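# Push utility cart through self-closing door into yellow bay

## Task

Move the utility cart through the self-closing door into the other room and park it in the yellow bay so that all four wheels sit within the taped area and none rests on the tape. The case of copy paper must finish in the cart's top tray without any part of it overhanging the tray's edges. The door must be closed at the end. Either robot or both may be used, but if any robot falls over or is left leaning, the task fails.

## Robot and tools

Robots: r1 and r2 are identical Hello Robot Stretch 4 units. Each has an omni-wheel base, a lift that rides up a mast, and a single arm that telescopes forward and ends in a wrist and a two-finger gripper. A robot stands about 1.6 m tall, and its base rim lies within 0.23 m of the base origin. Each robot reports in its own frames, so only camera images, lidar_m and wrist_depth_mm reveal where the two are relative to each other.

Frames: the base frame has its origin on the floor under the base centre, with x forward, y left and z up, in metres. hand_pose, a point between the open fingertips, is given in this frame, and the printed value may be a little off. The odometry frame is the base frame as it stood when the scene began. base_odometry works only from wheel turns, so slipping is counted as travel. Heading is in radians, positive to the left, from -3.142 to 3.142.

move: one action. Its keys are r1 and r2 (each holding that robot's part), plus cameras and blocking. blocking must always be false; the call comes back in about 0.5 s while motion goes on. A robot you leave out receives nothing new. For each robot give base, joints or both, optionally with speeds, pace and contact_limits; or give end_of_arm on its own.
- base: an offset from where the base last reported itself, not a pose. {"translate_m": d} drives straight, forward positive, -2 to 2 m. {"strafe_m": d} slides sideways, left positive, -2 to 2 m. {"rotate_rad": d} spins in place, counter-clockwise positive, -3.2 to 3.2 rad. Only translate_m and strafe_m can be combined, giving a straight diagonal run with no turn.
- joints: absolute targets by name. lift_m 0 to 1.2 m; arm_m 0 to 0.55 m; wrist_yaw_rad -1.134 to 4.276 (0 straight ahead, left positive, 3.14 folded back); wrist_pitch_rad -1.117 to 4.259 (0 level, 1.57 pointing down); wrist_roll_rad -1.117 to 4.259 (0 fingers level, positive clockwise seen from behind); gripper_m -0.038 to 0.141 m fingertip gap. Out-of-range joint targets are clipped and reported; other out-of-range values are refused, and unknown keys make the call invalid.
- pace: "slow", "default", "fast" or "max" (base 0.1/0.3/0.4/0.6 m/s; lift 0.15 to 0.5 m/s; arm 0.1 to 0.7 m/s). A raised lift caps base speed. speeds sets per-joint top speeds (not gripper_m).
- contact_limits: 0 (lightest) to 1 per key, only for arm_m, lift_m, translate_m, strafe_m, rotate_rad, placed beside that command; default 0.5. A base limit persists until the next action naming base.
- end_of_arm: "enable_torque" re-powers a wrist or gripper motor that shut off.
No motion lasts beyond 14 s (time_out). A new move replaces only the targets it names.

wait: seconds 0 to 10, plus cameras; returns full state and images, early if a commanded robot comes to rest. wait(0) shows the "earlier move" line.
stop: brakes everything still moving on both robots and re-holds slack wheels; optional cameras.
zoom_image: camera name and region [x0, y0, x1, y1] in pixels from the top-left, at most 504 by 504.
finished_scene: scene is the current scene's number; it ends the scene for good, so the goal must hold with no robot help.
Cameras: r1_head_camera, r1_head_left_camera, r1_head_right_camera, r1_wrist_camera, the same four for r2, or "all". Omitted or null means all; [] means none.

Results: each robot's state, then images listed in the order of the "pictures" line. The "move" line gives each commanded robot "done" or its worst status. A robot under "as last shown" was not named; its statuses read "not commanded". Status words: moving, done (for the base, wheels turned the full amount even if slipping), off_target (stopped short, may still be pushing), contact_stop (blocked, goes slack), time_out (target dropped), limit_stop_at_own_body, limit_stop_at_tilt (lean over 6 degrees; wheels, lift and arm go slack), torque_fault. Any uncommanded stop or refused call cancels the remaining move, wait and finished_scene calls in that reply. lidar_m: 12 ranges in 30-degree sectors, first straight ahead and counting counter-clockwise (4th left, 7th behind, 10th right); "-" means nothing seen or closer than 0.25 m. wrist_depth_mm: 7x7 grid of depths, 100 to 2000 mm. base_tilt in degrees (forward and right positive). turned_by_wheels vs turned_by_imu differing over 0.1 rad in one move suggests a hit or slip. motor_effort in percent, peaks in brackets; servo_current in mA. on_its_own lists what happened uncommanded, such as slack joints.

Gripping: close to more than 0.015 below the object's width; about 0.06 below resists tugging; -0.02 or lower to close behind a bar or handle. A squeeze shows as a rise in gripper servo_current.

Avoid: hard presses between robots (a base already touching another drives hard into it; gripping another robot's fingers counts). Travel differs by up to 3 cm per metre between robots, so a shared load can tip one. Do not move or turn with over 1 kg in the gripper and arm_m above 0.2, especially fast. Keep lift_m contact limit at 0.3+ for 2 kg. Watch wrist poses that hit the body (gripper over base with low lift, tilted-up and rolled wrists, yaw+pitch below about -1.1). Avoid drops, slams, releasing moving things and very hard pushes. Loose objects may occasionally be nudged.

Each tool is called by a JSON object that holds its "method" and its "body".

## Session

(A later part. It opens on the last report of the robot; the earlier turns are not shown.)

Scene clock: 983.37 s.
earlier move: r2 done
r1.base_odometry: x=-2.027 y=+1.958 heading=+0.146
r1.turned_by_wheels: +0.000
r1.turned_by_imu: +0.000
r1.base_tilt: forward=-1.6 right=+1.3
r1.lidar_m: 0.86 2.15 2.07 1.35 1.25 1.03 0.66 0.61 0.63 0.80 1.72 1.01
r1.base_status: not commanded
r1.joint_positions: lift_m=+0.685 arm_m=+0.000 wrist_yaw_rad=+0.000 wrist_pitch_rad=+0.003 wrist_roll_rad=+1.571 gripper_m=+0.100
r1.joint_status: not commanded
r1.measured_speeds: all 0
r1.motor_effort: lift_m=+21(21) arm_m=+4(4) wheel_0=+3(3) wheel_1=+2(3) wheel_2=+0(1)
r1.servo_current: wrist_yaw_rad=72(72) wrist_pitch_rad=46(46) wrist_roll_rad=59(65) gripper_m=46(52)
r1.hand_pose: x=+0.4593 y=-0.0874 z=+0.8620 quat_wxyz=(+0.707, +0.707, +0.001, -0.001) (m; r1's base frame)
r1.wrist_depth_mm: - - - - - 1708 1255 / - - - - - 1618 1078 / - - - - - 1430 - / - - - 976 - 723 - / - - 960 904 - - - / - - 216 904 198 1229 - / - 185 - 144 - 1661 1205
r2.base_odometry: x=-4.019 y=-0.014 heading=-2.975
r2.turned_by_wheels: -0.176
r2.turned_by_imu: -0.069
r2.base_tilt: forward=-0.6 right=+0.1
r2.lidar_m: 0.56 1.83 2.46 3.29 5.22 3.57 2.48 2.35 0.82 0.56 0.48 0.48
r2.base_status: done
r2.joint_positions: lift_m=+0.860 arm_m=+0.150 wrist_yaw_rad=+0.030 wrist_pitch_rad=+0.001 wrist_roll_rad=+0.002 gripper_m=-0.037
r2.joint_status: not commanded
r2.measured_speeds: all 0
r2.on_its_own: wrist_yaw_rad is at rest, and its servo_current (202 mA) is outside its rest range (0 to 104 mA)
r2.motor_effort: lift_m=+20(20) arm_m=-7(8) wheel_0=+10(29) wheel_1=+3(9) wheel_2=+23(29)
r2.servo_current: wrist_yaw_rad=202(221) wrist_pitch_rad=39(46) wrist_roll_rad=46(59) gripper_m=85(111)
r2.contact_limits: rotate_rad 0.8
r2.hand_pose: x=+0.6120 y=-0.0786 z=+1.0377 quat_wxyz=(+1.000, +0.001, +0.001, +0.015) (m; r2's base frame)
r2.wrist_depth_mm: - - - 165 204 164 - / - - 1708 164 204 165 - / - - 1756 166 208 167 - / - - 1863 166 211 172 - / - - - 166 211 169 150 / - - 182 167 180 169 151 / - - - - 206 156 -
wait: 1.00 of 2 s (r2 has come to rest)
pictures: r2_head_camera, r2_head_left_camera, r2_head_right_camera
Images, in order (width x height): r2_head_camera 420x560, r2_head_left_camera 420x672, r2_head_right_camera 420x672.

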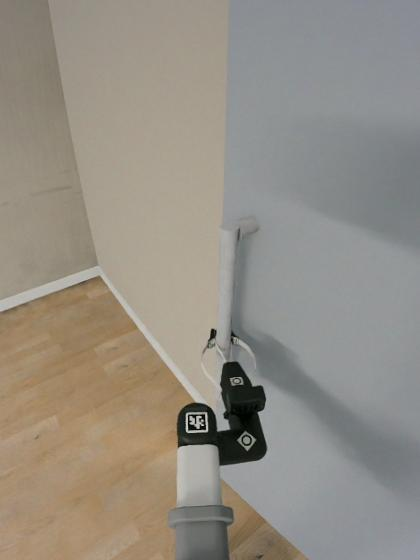

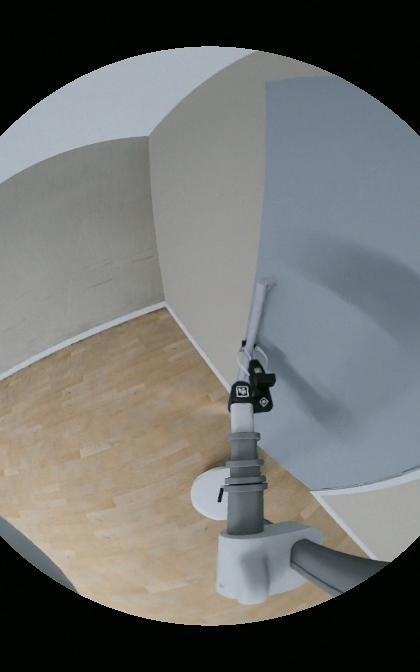

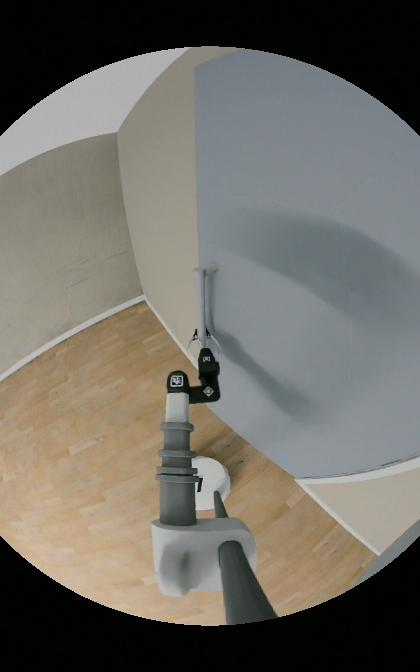

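{"method": "move", "body": {"r2": {"base":{"translate_m":0.10,"strafe_m":-0.04},"pace":"slow","contact_limits":{"translate_m":0.6}}, "blocking": false, "cameras": []}}

{"method": "wait", "body": {"seconds": 3, "cameras": ["r2_head_camera","r2_head_right_camera"]}}

Scene clock: 990.60 s.
move: r2 moving
r1: as last shown
r1.base_tilt: forward=-1.6 right=+1.2
r1.lidar_m: 0.83 2.15 2.07 1.34 1.26 1.03 0.68 0.62 0.62 0.82 1.74 1.02
r1.motor_effort: lift_m=+21(21) arm_m=+4(4) wheel_0=+3(3) wheel_1=+2(2) wheel_2=+0(1)
r1.servo_current: wrist_yaw_rad=33(65) wrist_pitch_rad=39(46) wrist_roll_rad=52(65) gripper_m=39(46)
r1.wrist_depth_mm: - - - - - 1708 1229 / - - - - - 1661 1098 / - - - - - 1430 - / - - - 976 - 723 - / - - 960 904 - - - / - - 215 917 198 1229 - / - 184 - 144 - 1708 1205
r2.base_odometry: x=-4.031 y=-0.011 heading=-2.973
r2.turned_by_wheels: +0.002
r2.turned_by_imu: +0.002
r2.base_tilt: forward=-0.6 right=+0.0
r2.lidar_m: 0.55 1.83 2.45 3.24 5.26 3.57 2.49 2.35 0.89 0.54 0.46 0.48
r2.base_status: translate_m moving; strafe_m moving
r2.joint_positions: lift_m=+0.860 arm_m=+0.150 wrist_yaw_rad=+0.030 wrist_pitch_rad=+0.001 wrist_roll_rad=+0.002 gripper_m=-0.037
r2.joint_status: not commanded
r2.measured_speeds: translate_m=+0.047 strafe_m=-0.018 rotate_rad=-0.004 lift_m=+0.000 arm_m=+0.000 wrist_yaw_rad=+0.000 wrist_pitch_rad=+0.000 wrist_roll_rad=+0.000
r2.motor_effort: lift_m=+20(20) arm_m=-7(7) wheel_0=+10(17) wheel_1=+7(7) wheel_2=+5(21)
r2.servo_current: wrist_yaw_rad=215(215) wrist_pitch_rad=39(46) wrist_roll_rad=46(52) gripper_m=91(91)
r2.contact_limits: translate_m 0.6
r2.hand_pose: x=+0.6120 y=-0.0786 z=+1.0377 quat_wxyz=(+1.000, +0.001, +0.001, +0.015) (m; r2's base frame)
r2.wrist_depth_mm: - - - 165 203 167 - / - 1921 - 165 204 163 - / - - - 166 207 166 - / - - 1708 166 209 171 - / - - - 166 209 167 149 / - 157 182 167 180 168 - / - - - - 204 155 -
pictures: none
No camera images: "cameras" was empty.

Scene clock: 992.40 s.
earlier move: r2 done
r1.base_odometry: x=-2.027 y=+1.958 heading=+0.146
r1.turned_by_wheels: +0.000
r1.turned_by_imu: +0.000
r1.base_tilt: forward=-1.6 right=+1.3
r1.lidar_m: 0.87 2.14 2.08 1.35 1.27 1.04 0.66 0.60 0.63 0.80 1.72 1.00
r1.base_status: not commanded
r1.joint_positions: lift_m=+0.685 arm_m=+0.000 wrist_yaw_rad=+0.000 wrist_pitch_rad=+0.003 wrist_roll_rad=+1.571 gripper_m=+0.100
r1.joint_status: not commanded
r1.measured_speeds: all 0
r1.motor_effort: lift_m=+21(21) arm_m=+4(4) wheel_0=+3(3) wheel_1=+2(2) wheel_2=+0(1)
r1.servo_current: wrist_yaw_rad=39(65) wrist_pitch_rad=39(52) wrist_roll_rad=46(65) gripper_m=39(52)
r1.hand_pose: x=+0.4593 y=-0.0874 z=+0.8620 quat_wxyz=(+0.707, +0.707, +0.001, -0.001) (m; r1's base frame)
r1.wrist_depth_mm: - - - - - 1708 1255 / - - - - - 1618 1078 / - - - - - 1430 - / - - - 976 - 715 - / - - 960 904 - - - / - - 216 917 199 1255 - / - 185 - 144 - 1661 1205
r2.base_odometry: x=-4.124 y=+0.009 heading=-2.976
r2.turned_by_wheels: -0.003
r2.turned_by_imu: -0.003
r2.base_tilt: forward=-0.7 right=+0.1
r2.lidar_m: 0.55 1.54 2.39 3.17 5.34 3.68 2.55 2.38 0.73 0.51 0.45 0.46
r2.base_status: done
r2.joint_positions: lift_m=+0.860 arm_m=+0.150 wrist_yaw_rad=-0.008 wrist_pitch_rad=+0.001 wrist_roll_rad=+0.002 gripper_m=-0.037
r2.joint_status: not commanded
r2.measured_speeds: translate_m=+0.000 strafe_m=+0.000 rotate_rad=-0.001 lift_m=+0.000 arm_m=+0.000 wrist_yaw_rad=-0.009 wrist_pitch_rad=+0.000 wrist_roll_rad=+0.000
r2.motor_effort: lift_m=+20(20) arm_m=-5(7) wheel_0=-7(17) wheel_1=+1(8) wheel_2=-9(21)
r2.servo_current: wrist_yaw_rad=52(215) wrist_pitch_rad=46(52) wrist_roll_rad=46(59) gripper_m=85(98)
r2.contact_limits: translate_m 0.6
r2.hand_pose: x=+0.6087 y=-0.0897 z=+1.0377 quat_wxyz=(+1.000, +0.001, +0.001, -0.004) (m; r2's base frame)
r2.wrist_depth_mm: - - 462 156 213 171 - / - - 462 156 214 172 - / - - 466 158 216 173 - / - - 477 159 219 174 - / - - - 161 220 175 156 / - 1499 180 162 179 171 156 / - 124 - - 215 162 -
wait: 1.80 of 3 s (r2 has come to rest)
pictures: r2_head_camera, r2_head_right_camera
Images, in order (width x height): r2_head_camera 420x560, r2_head_right_camera 420x672.

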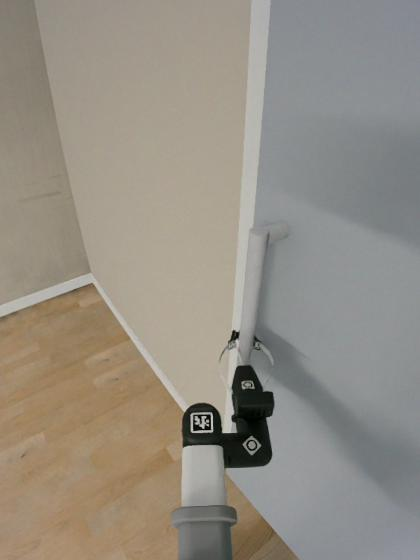

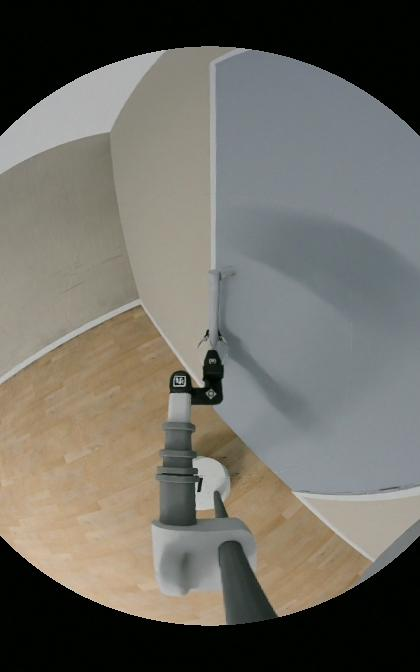

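{"method": "move", "body": {"r2": {"base":{"translate_m":0.05,"strafe_m":-0.03},"pace":"slow","contact_limits":{"translate_m":0.3}}, "blocking": false, "cameras": []}}

{"method": "wait", "body": {"seconds": 2, "cameras": ["r2_head_camera"]}}

Scene clock: 997.07 s.
move: r2 moving
r1: as last shown
r1.lidar_m: 0.86 2.13 2.06 1.38 1.26 1.00 0.69 0.61 0.65 0.80 1.74 1.00
r1.motor_effort: lift_m=+21(21) arm_m=+4(4) wheel_0=+3(3) wheel_1=+2(2) wheel_2=+0(0)
r1.servo_current: wrist_yaw_rad=65(65) wrist_pitch_rad=39(46) wrist_roll_rad=59(59) gripper_m=46(52)
r1.wrist_depth_mm: - - - - - 1708 1255 / - - - - - 1618 1098 / - - - - - 1430 - / - - - 976 - 715 - / - - 976 917 - - - / - - 216 904 198 1205 - / - 185 - 144 - 1661 1182
r2.base_odometry: x=-4.137 y=+0.015 heading=-2.978
r2.turned_by_wheels: -0.003
r2.turned_by_imu: -0.002
r2.base_tilt: forward=-0.7 right=+0.1
r2.lidar_m: 0.54 1.53 2.41 3.16 5.34 3.71 2.56 2.40 0.73 0.50 0.45 0.46
r2.base_status: translate_m moving; strafe_m moving
r2.joint_positions: lift_m=+0.860 arm_m=+0.150 wrist_yaw_rad=-0.012 wrist_pitch_rad=+0.001 wrist_roll_rad=+0.002 gripper_m=-0.037
r2.joint_status: not commanded
r2.measured_speeds: translate_m=+0.047 strafe_m=-0.029 rotate_rad=+0.001 lift_m=+0.000 arm_m=-0.001 wrist_yaw_rad=-0.010 wrist_pitch_rad=+0.000 wrist_roll_rad=+0.000
r2.motor_effort: lift_m=+20(20) arm_m=-5(6) wheel_0=-5(13) wheel_1=-8(8) wheel_2=-19(19)
r2.servo_current: wrist_yaw_rad=72(78) wrist_pitch_rad=46(46) wrist_roll_rad=52(59) gripper_m=91(91)
r2.contact_limits: translate_m 0.3
r2.hand_pose: x=+0.6083 y=-0.0910 z=+1.0377 quat_wxyz=(+1.000, +0.001, +0.001, -0.006) (m; r2's base frame)
r2.wrist_depth_mm: - - 418 158 217 178 - / - - 424 160 220 176 156 / - - 433 160 221 177 - / - 1808 439 160 210 178 - / - - 445 161 217 179 - / - - 182 162 176 174 - / - 122 - - 220 165 -
pictures: none
No camera images: "cameras" was empty.

Scene clock: 998.27 s.
earlier move: r2 done
r1.base_odometry: x=-2.027 y=+1.958 heading=+0.146
r1.turned_by_wheels: +0.000
r1.turned_by_imu: +0.000
r1.base_tilt: forward=-1.6 right=+1.3
r1.lidar_m: 0.85 2.15 2.04 1.36 1.26 1.03 0.67 0.63 0.64 0.81 1.74 1.00
r1.base_status: not commanded
r1.joint_positions: lift_m=+0.685 arm_m=+0.000 wrist_yaw_rad=+0.000 wrist_pitch_rad=+0.003 wrist_roll_rad=+1.571 gripper_m=+0.100
r1.joint_status: not commanded
r1.measured_speeds: all 0
r1.motor_effort: lift_m=+21(21) arm_m=+4(4) wheel_0=+3(3) wheel_1=+2(3) wheel_2=+0(1)
r1.servo_current: wrist_yaw_rad=39(72) wrist_pitch_rad=39(52) wrist_roll_rad=46(65) gripper_m=46(52)
r1.hand_pose: x=+0.4593 y=-0.0874 z=+0.8620 quat_wxyz=(+0.707, +0.707, +0.001, -0.001) (m; r1's base frame)
r1.wrist_depth_mm: - - - - - 1708 1255 / - - - - - 1618 1118 / - - - - - 1430 - / - - - 991 - 723 - / - - 960 904 - - - / - - 215 917 198 1205 - / - 184 - 144 - 1708 1205
r2.base_odometry: x=-4.178 y=+0.031 heading=-2.978
r2.turned_by_wheels: +0.001
r2.turned_by_imu: -0.001
r2.base_tilt: forward=-0.7 right=+0.1
r2.lidar_m: 0.53 1.38 2.38 3.15 5.39 3.73 2.58 2.23 0.63 0.46 0.41 0.44
r2.base_status: done
r2.joint_positions: lift_m=+0.860 arm_m=+0.150 wrist_yaw_rad=-0.014 wrist_pitch_rad=+0.001 wrist_roll_rad=+0.002 gripper_m=-0.037
r2.joint_status: not commanded
r2.measured_speeds: all 0
r2.motor_effort: lift_m=+20(20) arm_m=-3(6) wheel_0=-2(13) wheel_1=-5(9) wheel_2=-15(22)
r2.servo_current: wrist_yaw_rad=85(91) wrist_pitch_rad=39(46) wrist_roll_rad=39(59) gripper_m=85(98)
r2.contact_limits: translate_m 0.3
r2.hand_pose: x=+0.6080 y=-0.0914 z=+1.0377 quat_wxyz=(+1.000, +0.001, +0.001, -0.007) (m; r2's base frame)
r2.wrist_depth_mm: - - 384 128 187 147 - / - - 387 128 187 150 - / - - 389 130 190 147 - / - - 397 129 185 151 134 / - - 377 132 186 152 135 / - 1756 183 132 179 148 135 / - - 421 - 188 144 -
wait: 1.20 of 2 s (r2 has come to rest)
pictures: r2_head_camera
Images, in order (width x height): r2_head_camera 420x560.

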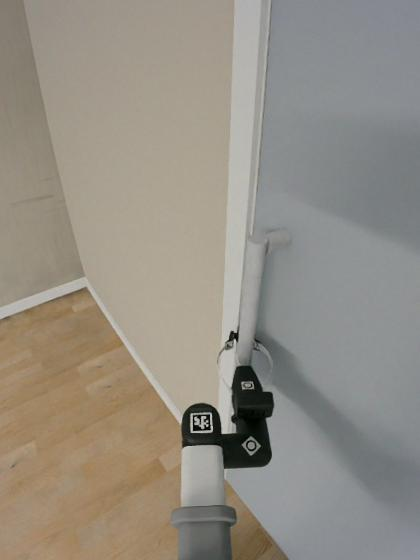

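{"method": "move", "body": {"r2": {"joints":{"gripper_m":0.1}}, "blocking": false, "cameras": []}}

{"method": "wait", "body": {"seconds": 3, "cameras": []}}

{"method": "move", "body": {"r2": {"base":{"translate_m":-0.3},"pace":"slow"}, "blocking": false, "cameras": []}}

{"method": "wait", "body": {"seconds": 5, "cameras": ["r2_head_camera","r2_head_right_camera"]}}

Scene clock: 1004.93 s.
move: r2 moving
r1: as last shown
r1.base_tilt: forward=-1.6 right=+1.2
r1.lidar_m: 0.84 2.15 2.06 1.36 1.24 1.05 0.69 0.60 0.64 0.82 1.75 1.01
r1.motor_effort: lift_m=+21(21) arm_m=+4(4) wheel_0=+3(3) wheel_1=+2(2) wheel_2=+0(0)
r1.servo_current: wrist_yaw_rad=52(52) wrist_pitch_rad=39(46) wrist_roll_rad=46(65) gripper_m=39(52)
r1.wrist_depth_mm: - - - - - 1708 1255 / - - - - - 1618 1078 / - - - - - 1430 - / - - - 976 - 732 - / - - 960 904 - - - / - - 216 917 198 1229 - / - 185 - 144 - 1708 1182
r2.base_odometry: x=-4.178 y=+0.031 heading=-2.978
r2.turned_by_wheels: +0.000
r2.turned_by_imu: +0.000
r2.base_tilt: forward=-0.8 right=+0.1
r2.lidar_m: 0.50 1.38 2.38 3.10 5.38 3.75 2.59 2.26 0.67 0.45 0.40 0.44
r2.base_status: not commanded
r2.joint_positions: lift_m=+0.860 arm_m=+0.150 wrist_yaw_rad=-0.014 wrist_pitch_rad=+0.001 wrist_roll_rad=+0.002 gripper_m=-0.012
r2.joint_status: gripper_m moving
r2.measured_speeds: all 0
r2.motor_effort: lift_m=+20(20) arm_m=-4(4) wheel_0=-3(3) wheel_1=-5(5) wheel_2=-15(16)
r2.servo_current: wrist_yaw_rad=85(91) wrist_pitch_rad=39(46) wrist_roll_rad=39(52) gripper_m=85(111)
r2.contact_limits: translate_m 0.3
r2.hand_pose: x=+0.6080 y=-0.0914 z=+1.0377 quat_wxyz=(+1.000, +0.001, +0.001, -0.007) (m; r2's base frame)
r2.wrist_depth_mm: - - 359 128 187 147 - / - - 387 129 189 149 - / - - 394 129 191 147 - / - - 402 130 186 152 134 / - - 379 133 187 152 135 / - 1756 185 132 180 153 136 / - 124 389 - 189 144 -
pictures: none
No camera images: "cameras" was empty.

Scene clock: 1006.47 s.
earlier move: r2 done
r1.base_odometry: x=-2.027 y=+1.958 heading=+0.146
r1.turned_by_wheels: +0.000
r1.turned_by_imu: +0.000
r1.base_tilt: forward=-1.6 right=+1.3
r1.lidar_m: 0.86 2.14 2.04 1.34 1.25 1.04 0.68 0.62 0.63 0.80 1.71 0.99
r1.base_status: not commanded
r1.joint_positions: lift_m=+0.685 arm_m=+0.000 wrist_yaw_rad=+0.000 wrist_pitch_rad=+0.003 wrist_roll_rad=+1.571 gripper_m=+0.100
r1.joint_status: not commanded
r1.measured_speeds: all 0
r1.motor_effort: lift_m=+21(21) arm_m=+4(4) wheel_0=+2(3) wheel_1=+2(3) wheel_2=+0(0)
r1.servo_current: wrist_yaw_rad=59(65) wrist_pitch_rad=46(52) wrist_roll_rad=65(65) gripper_m=39(52)
r1.hand_pose: x=+0.4593 y=-0.0874 z=+0.8620 quat_wxyz=(+0.707, +0.707, +0.001, -0.001) (m; r1's base frame)
r1.wrist_depth_mm: - - - - - 1661 1281 / - - - - - 1618 1078 / - - - - - 1464 - / - - - 976 - 723 - / - - 960 904 - - - / - - 216 931 198 1255 - / - 184 - 144 - 1708 1182
r2.base_odometry: x=-4.178 y=+0.031 heading=-2.977
r2.turned_by_wheels: +0.000
r2.turned_by_imu: +0.001
r2.base_tilt: forward=-0.7 right=+0.1
r2.lidar_m: 0.52 1.39 2.39 3.13 5.38 3.75 2.55 2.27 0.67 0.47 0.42 0.41
r2.base_status: not commanded
r2.joint_positions: lift_m=+0.860 arm_m=+0.150 wrist_yaw_rad=-0.014 wrist_pitch_rad=+0.001 wrist_roll_rad=+0.002 gripper_m=+0.100
r2.joint_status: all done
r2.measured_speeds: all 0
r2.motor_effort: lift_m=+20(20) arm_m=+4(4) wheel_0=-3(3) wheel_1=-2(5) wheel_2=-15(16)
r2.servo_current: wrist_yaw_rad=72(91) wrist_pitch_rad=39(46) wrist_roll_rad=46(59) gripper_m=52(124)
r2.contact_limits: translate_m 0.3
r2.hand_pose: x=+0.6080 y=-0.0914 z=+1.0377 quat_wxyz=(+1.000, +0.001, +0.001, -0.007) (m; r2's base frame)
r2.wrist_depth_mm: - - 397 128 191 151 - / - - 399 129 192 151 - / - - 377 129 188 153 - / - - 384 129 189 154 136 / - - 392 130 191 155 - / - - 193 131 184 155 - / - 140 - - 193 146 -
wait: 1.53 of 3 s (r2 has come to rest)
pictures: none
No camera images: "cameras" was empty.

Scene clock: 1006.97 s.
move: r2 moving
r1: as last shown
r1.lidar_m: 0.84 2.13 2.06 1.36 1.26 1.04 0.69 0.61 0.65 0.80 1.73 1.02
r1.motor_effort: lift_m=+21(21) arm_m=+4(4) wheel_0=+2(3) wheel_1=+2(2) wheel_2=+0(0)
r1.servo_current: wrist_yaw_rad=39(72) wrist_pitch_rad=39(52) wrist_roll_rad=52(59) gripper_m=39(52)
r1.wrist_depth_mm: - - - - - 1708 1255 / - - - - - 1618 1118 / - - - - - 1464 - / - - - 976 - 723 - / - - 960 917 - - - / - - 215 904 198 1229 - / - 184 - 144 - 1661 1205
r2.base_odometry: x=-4.166 y=+0.033 heading=-2.978
r2.turned_by_wheels: +0.000
r2.turned_by_imu: +0.000
r2.base_tilt: forward=-0.7 right=+0.0
r2.lidar_m: 0.50 1.41 2.40 3.11 5.37 3.77 2.57 2.29 0.66 0.46 0.42 0.44
r2.base_status: translate_m moving
r2.joint_positions: lift_m=+0.860 arm_m=+0.150 wrist_yaw_rad=-0.009 wrist_pitch_rad=+0.001 wrist_roll_rad=+0.002 gripper_m=+0.100
r2.joint_status: not commanded
r2.measured_speeds: translate_m=-0.048 strafe_m=+0.001 rotate_rad=+0.001 lift_m=+0.000 arm_m=+0.000 wrist_yaw_rad=+0.030 wrist_pitch_rad=+0.000 wrist_roll_rad=+0.000
r2.motor_effort: lift_m=+20(20) arm_m=+4(4) wheel_0=-2(9) wheel_1=-4(5) wheel_2=+4(13)
r2.servo_current: wrist_yaw_rad=59(78) wrist_pitch_rad=39(46) wrist_roll_rad=59(59) gripper_m=52(59)
r2.hand_pose: x=+0.6085 y=-0.0899 z=+1.0377 quat_wxyz=(+1.000, +0.001, +0.001, -0.004) (m; r2's base frame)
r2.wrist_depth_mm: - - 397 136 199 157 - / - - 399 137 195 159 - / - - 404 138 197 164 141 / - - 410 140 198 161 142 / - - 389 140 200 161 - / - - 192 141 186 168 - / - 140 - - 195 153 -
pictures: none
No camera images: "cameras" was empty.

Scene clock: 1010.77 s.
earlier move: r2 done
r1.base_odometry: x=-2.027 y=+1.958 heading=+0.146
r1.turned_by_wheels: +0.000
r1.turned_by_imu: +0.000
r1.base_tilt: forward=-1.6 right=+1.2
r1.lidar_m: 0.84 2.13 2.04 1.36 1.24 1.03 0.67 0.61 0.64 0.81 1.72 1.00
r1.base_status: not commanded
r1.joint_positions: lift_m=+0.685 arm_m=+0.000 wrist_yaw_rad=+0.000 wrist_pitch_rad=+0.003 wrist_roll_rad=+1.571 gripper_m=+0.100
r1.joint_status: not commanded
r1.measured_speeds: all 0
r1.motor_effort: lift_m=+21(21) arm_m=+4(4) wheel_0=+3(4) wheel_1=+2(2) wheel_2=+0(1)
r1.servo_current: wrist_yaw_rad=46(72) wrist_pitch_rad=46(52) wrist_roll_rad=46(65) gripper_m=39(52)
r1.hand_pose: x=+0.4593 y=-0.0874 z=+0.8620 quat_wxyz=(+0.707, +0.707, +0.001, -0.001) (m; r1's base frame)
r1.wrist_depth_mm: - - - - - 1756 1255 / - - - - - 1618 1098 / - - - - - 1464 - / - - - 991 - 732 - / - - 960 917 - - - / - - 216 904 198 1229 - / - 184 - 144 - 1661 1205
r2.base_odometry: x=-3.882 y=+0.080 heading=-2.978
r2.turned_by_wheels: +0.000
r2.turned_by_imu: +0.001
r2.base_tilt: forward=-0.7 right=+0.1
r2.lidar_m: 0.78 1.90 2.64 3.45 5.22 3.35 2.33 2.17 0.92 0.64 0.57 0.61
r2.base_status: done
r2.joint_positions: lift_m=+0.860 arm_m=+0.150 wrist_yaw_rad=+0.000 wrist_pitch_rad=+0.001 wrist_roll_rad=+0.002 gripper_m=+0.100
r2.joint_status: not commanded
r2.measured_speeds: all 0
r2.motor_effort: lift_m=+20(20) arm_m=+4(4) wheel_0=-3(9) wheel_1=-4(7) wheel_2=+6(13)
r2.servo_current: wrist_yaw_rad=52(78) wrist_pitch_rad=46(46) wrist_roll_rad=59(59) gripper_m=46(59)
r2.hand_pose: x=+0.6093 y=-0.0875 z=+1.0377 quat_wxyz=(+1.000, +0.001, +0.001, +0.000) (m; r2's base frame)
r2.wrist_depth_mm: - - - 421 387 325 273 / - - - 421 392 330 281 / - - - 421 394 332 285 / - - - 421 394 336 287 / - - - 424 384 336 287 / - - 188 424 187 329 287 / - - - - - 338 289
wait: 3.80 of 5 s (r2 has come to rest)
pictures: r2_head_camera, r2_head_right_camera
Images, in order (width x height): r2_head_camera 420x560, r2_head_right_camera 420x672.

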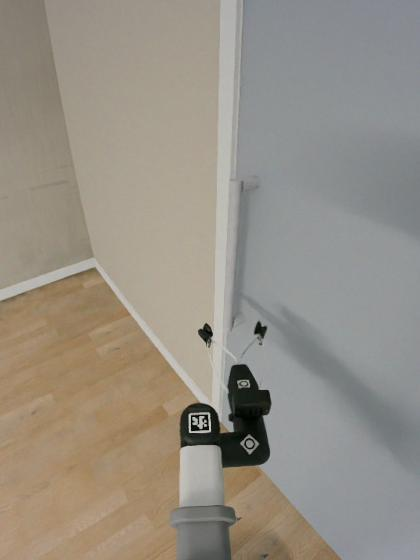

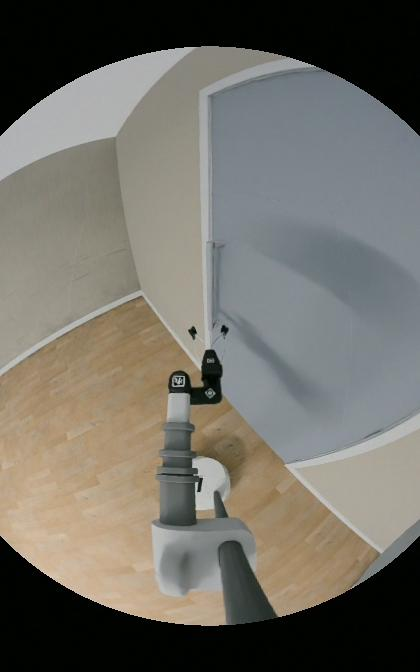

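{"method": "wait", "body": {"seconds": 3, "cameras": ["r2_head_right_camera"]}}

{"method": "zoom_image", "body": {"camera": "r2_head_right_camera", "region": [180, 50, 340, 330]}}

{"method": "zoom_image", "body": {"camera": "r2_head_right_camera", "region": [180, 370, 400, 560]}}

Scene clock: 1017.80 s.
r1.base_odometry: x=-2.027 y=+1.958 heading=+0.146
r1.turned_by_wheels: +0.000
r1.turned_by_imu: +0.000
r1.base_tilt: forward=-1.6 right=+1.3
r1.lidar_m: 0.86 2.14 2.06 1.35 1.25 1.03 0.66 0.62 0.62 0.80 1.72 0.99
r1.base_status: not commanded
r1.joint_positions: lift_m=+0.685 arm_m=+0.000 wrist_yaw_rad=+0.000 wrist_pitch_rad=+0.003 wrist_roll_rad=+1.571 gripper_m=+0.100
r1.joint_status: not commanded
r1.measured_speeds: all 0
r1.motor_effort: lift_m=+21(21) arm_m=+4(4) wheel_0=+3(4) wheel_1=+2(2) wheel_2=+0(1)
r1.servo_current: wrist_yaw_rad=46(72) wrist_pitch_rad=52(52) wrist_roll_rad=52(65) gripper_m=39(52)
r1.hand_pose: x=+0.4593 y=-0.0874 z=+0.8620 quat_wxyz=(+0.707, +0.707, +0.001, -0.001) (m; r1's base frame)
r1.wrist_depth_mm: - - - - - 1756 1281 / - - - - - 1618 1118 / - - - - - 1430 - / - - - 991 - 715 - / - - 960 891 - - - / - - 215 917 198 1255 - / - 185 - 144 - 1661 1182
r2.base_odometry: x=-3.882 y=+0.080 heading=-2.978
r2.turned_by_wheels: +0.000
r2.turned_by_imu: +0.001
r2.base_tilt: forward=-0.7 right=+0.0
r2.lidar_m: 0.80 1.88 2.64 3.44 5.21 3.33 2.31 2.16 0.91 0.63 0.58 0.62
r2.base_status: done
r2.joint_positions: lift_m=+0.860 arm_m=+0.150 wrist_yaw_rad=+0.000 wrist_pitch_rad=+0.001 wrist_roll_rad=+0.002 gripper_m=+0.100
r2.joint_status: not commanded
r2.measured_speeds: all 0
r2.motor_effort: lift_m=+20(20) arm_m=+4(4) wheel_0=-3(9) wheel_1=-4(7) wheel_2=+6(13)
r2.servo_current: wrist_yaw_rad=52(78) wrist_pitch_rad=39(46) wrist_roll_rad=52(59) gripper_m=46(59)
r2.hand_pose: x=+0.6093 y=-0.0875 z=+1.0377 quat_wxyz=(+1.000, +0.001, +0.001, +0.000) (m; r2's base frame)
r2.wrist_depth_mm: - - - 418 389 327 273 / - - - 421 394 329 282 / - - - 424 392 332 285 / - - - 424 397 334 286 / - - - 427 384 336 289 / - - 189 427 187 327 287 / - - - - - 325 289
wait: 3.00 s; at rest from the start
pictures: r2_head_right_camera
Images, in order (width x height): r2_head_right_camera 420x672.

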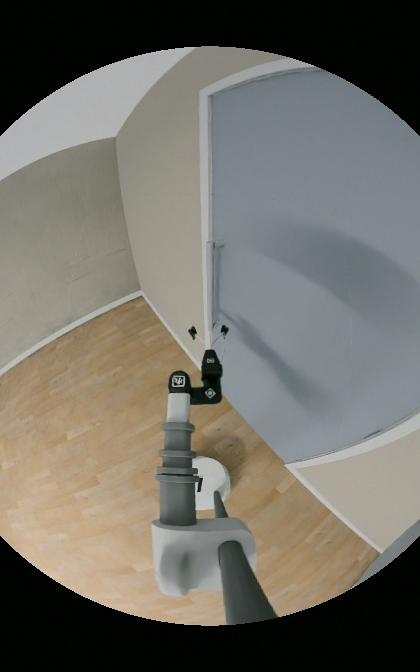

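Scaled by 1.800 from the camera's 420x672 image, which has a finer 600x960 frame.

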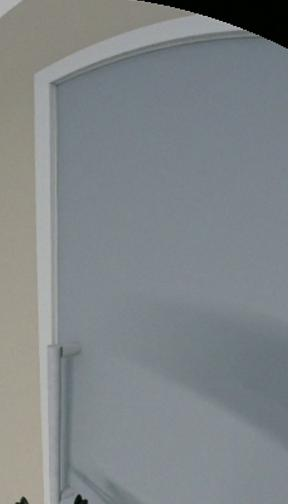

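Scaled by 2.291 from the camera's 420x672 image, which has a finer 600x960 frame.

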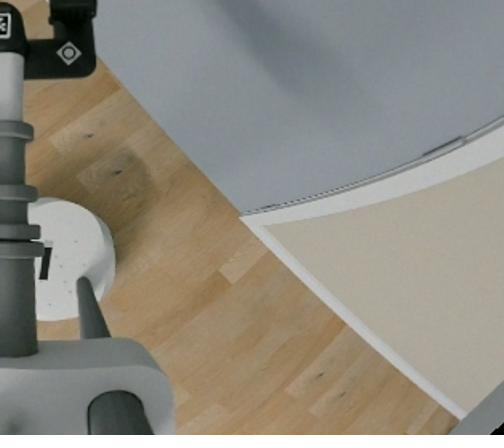

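Shut and flush.

{"method": "finished_scene", "body": {"scene": 2}}

The scene is finished: the task was done.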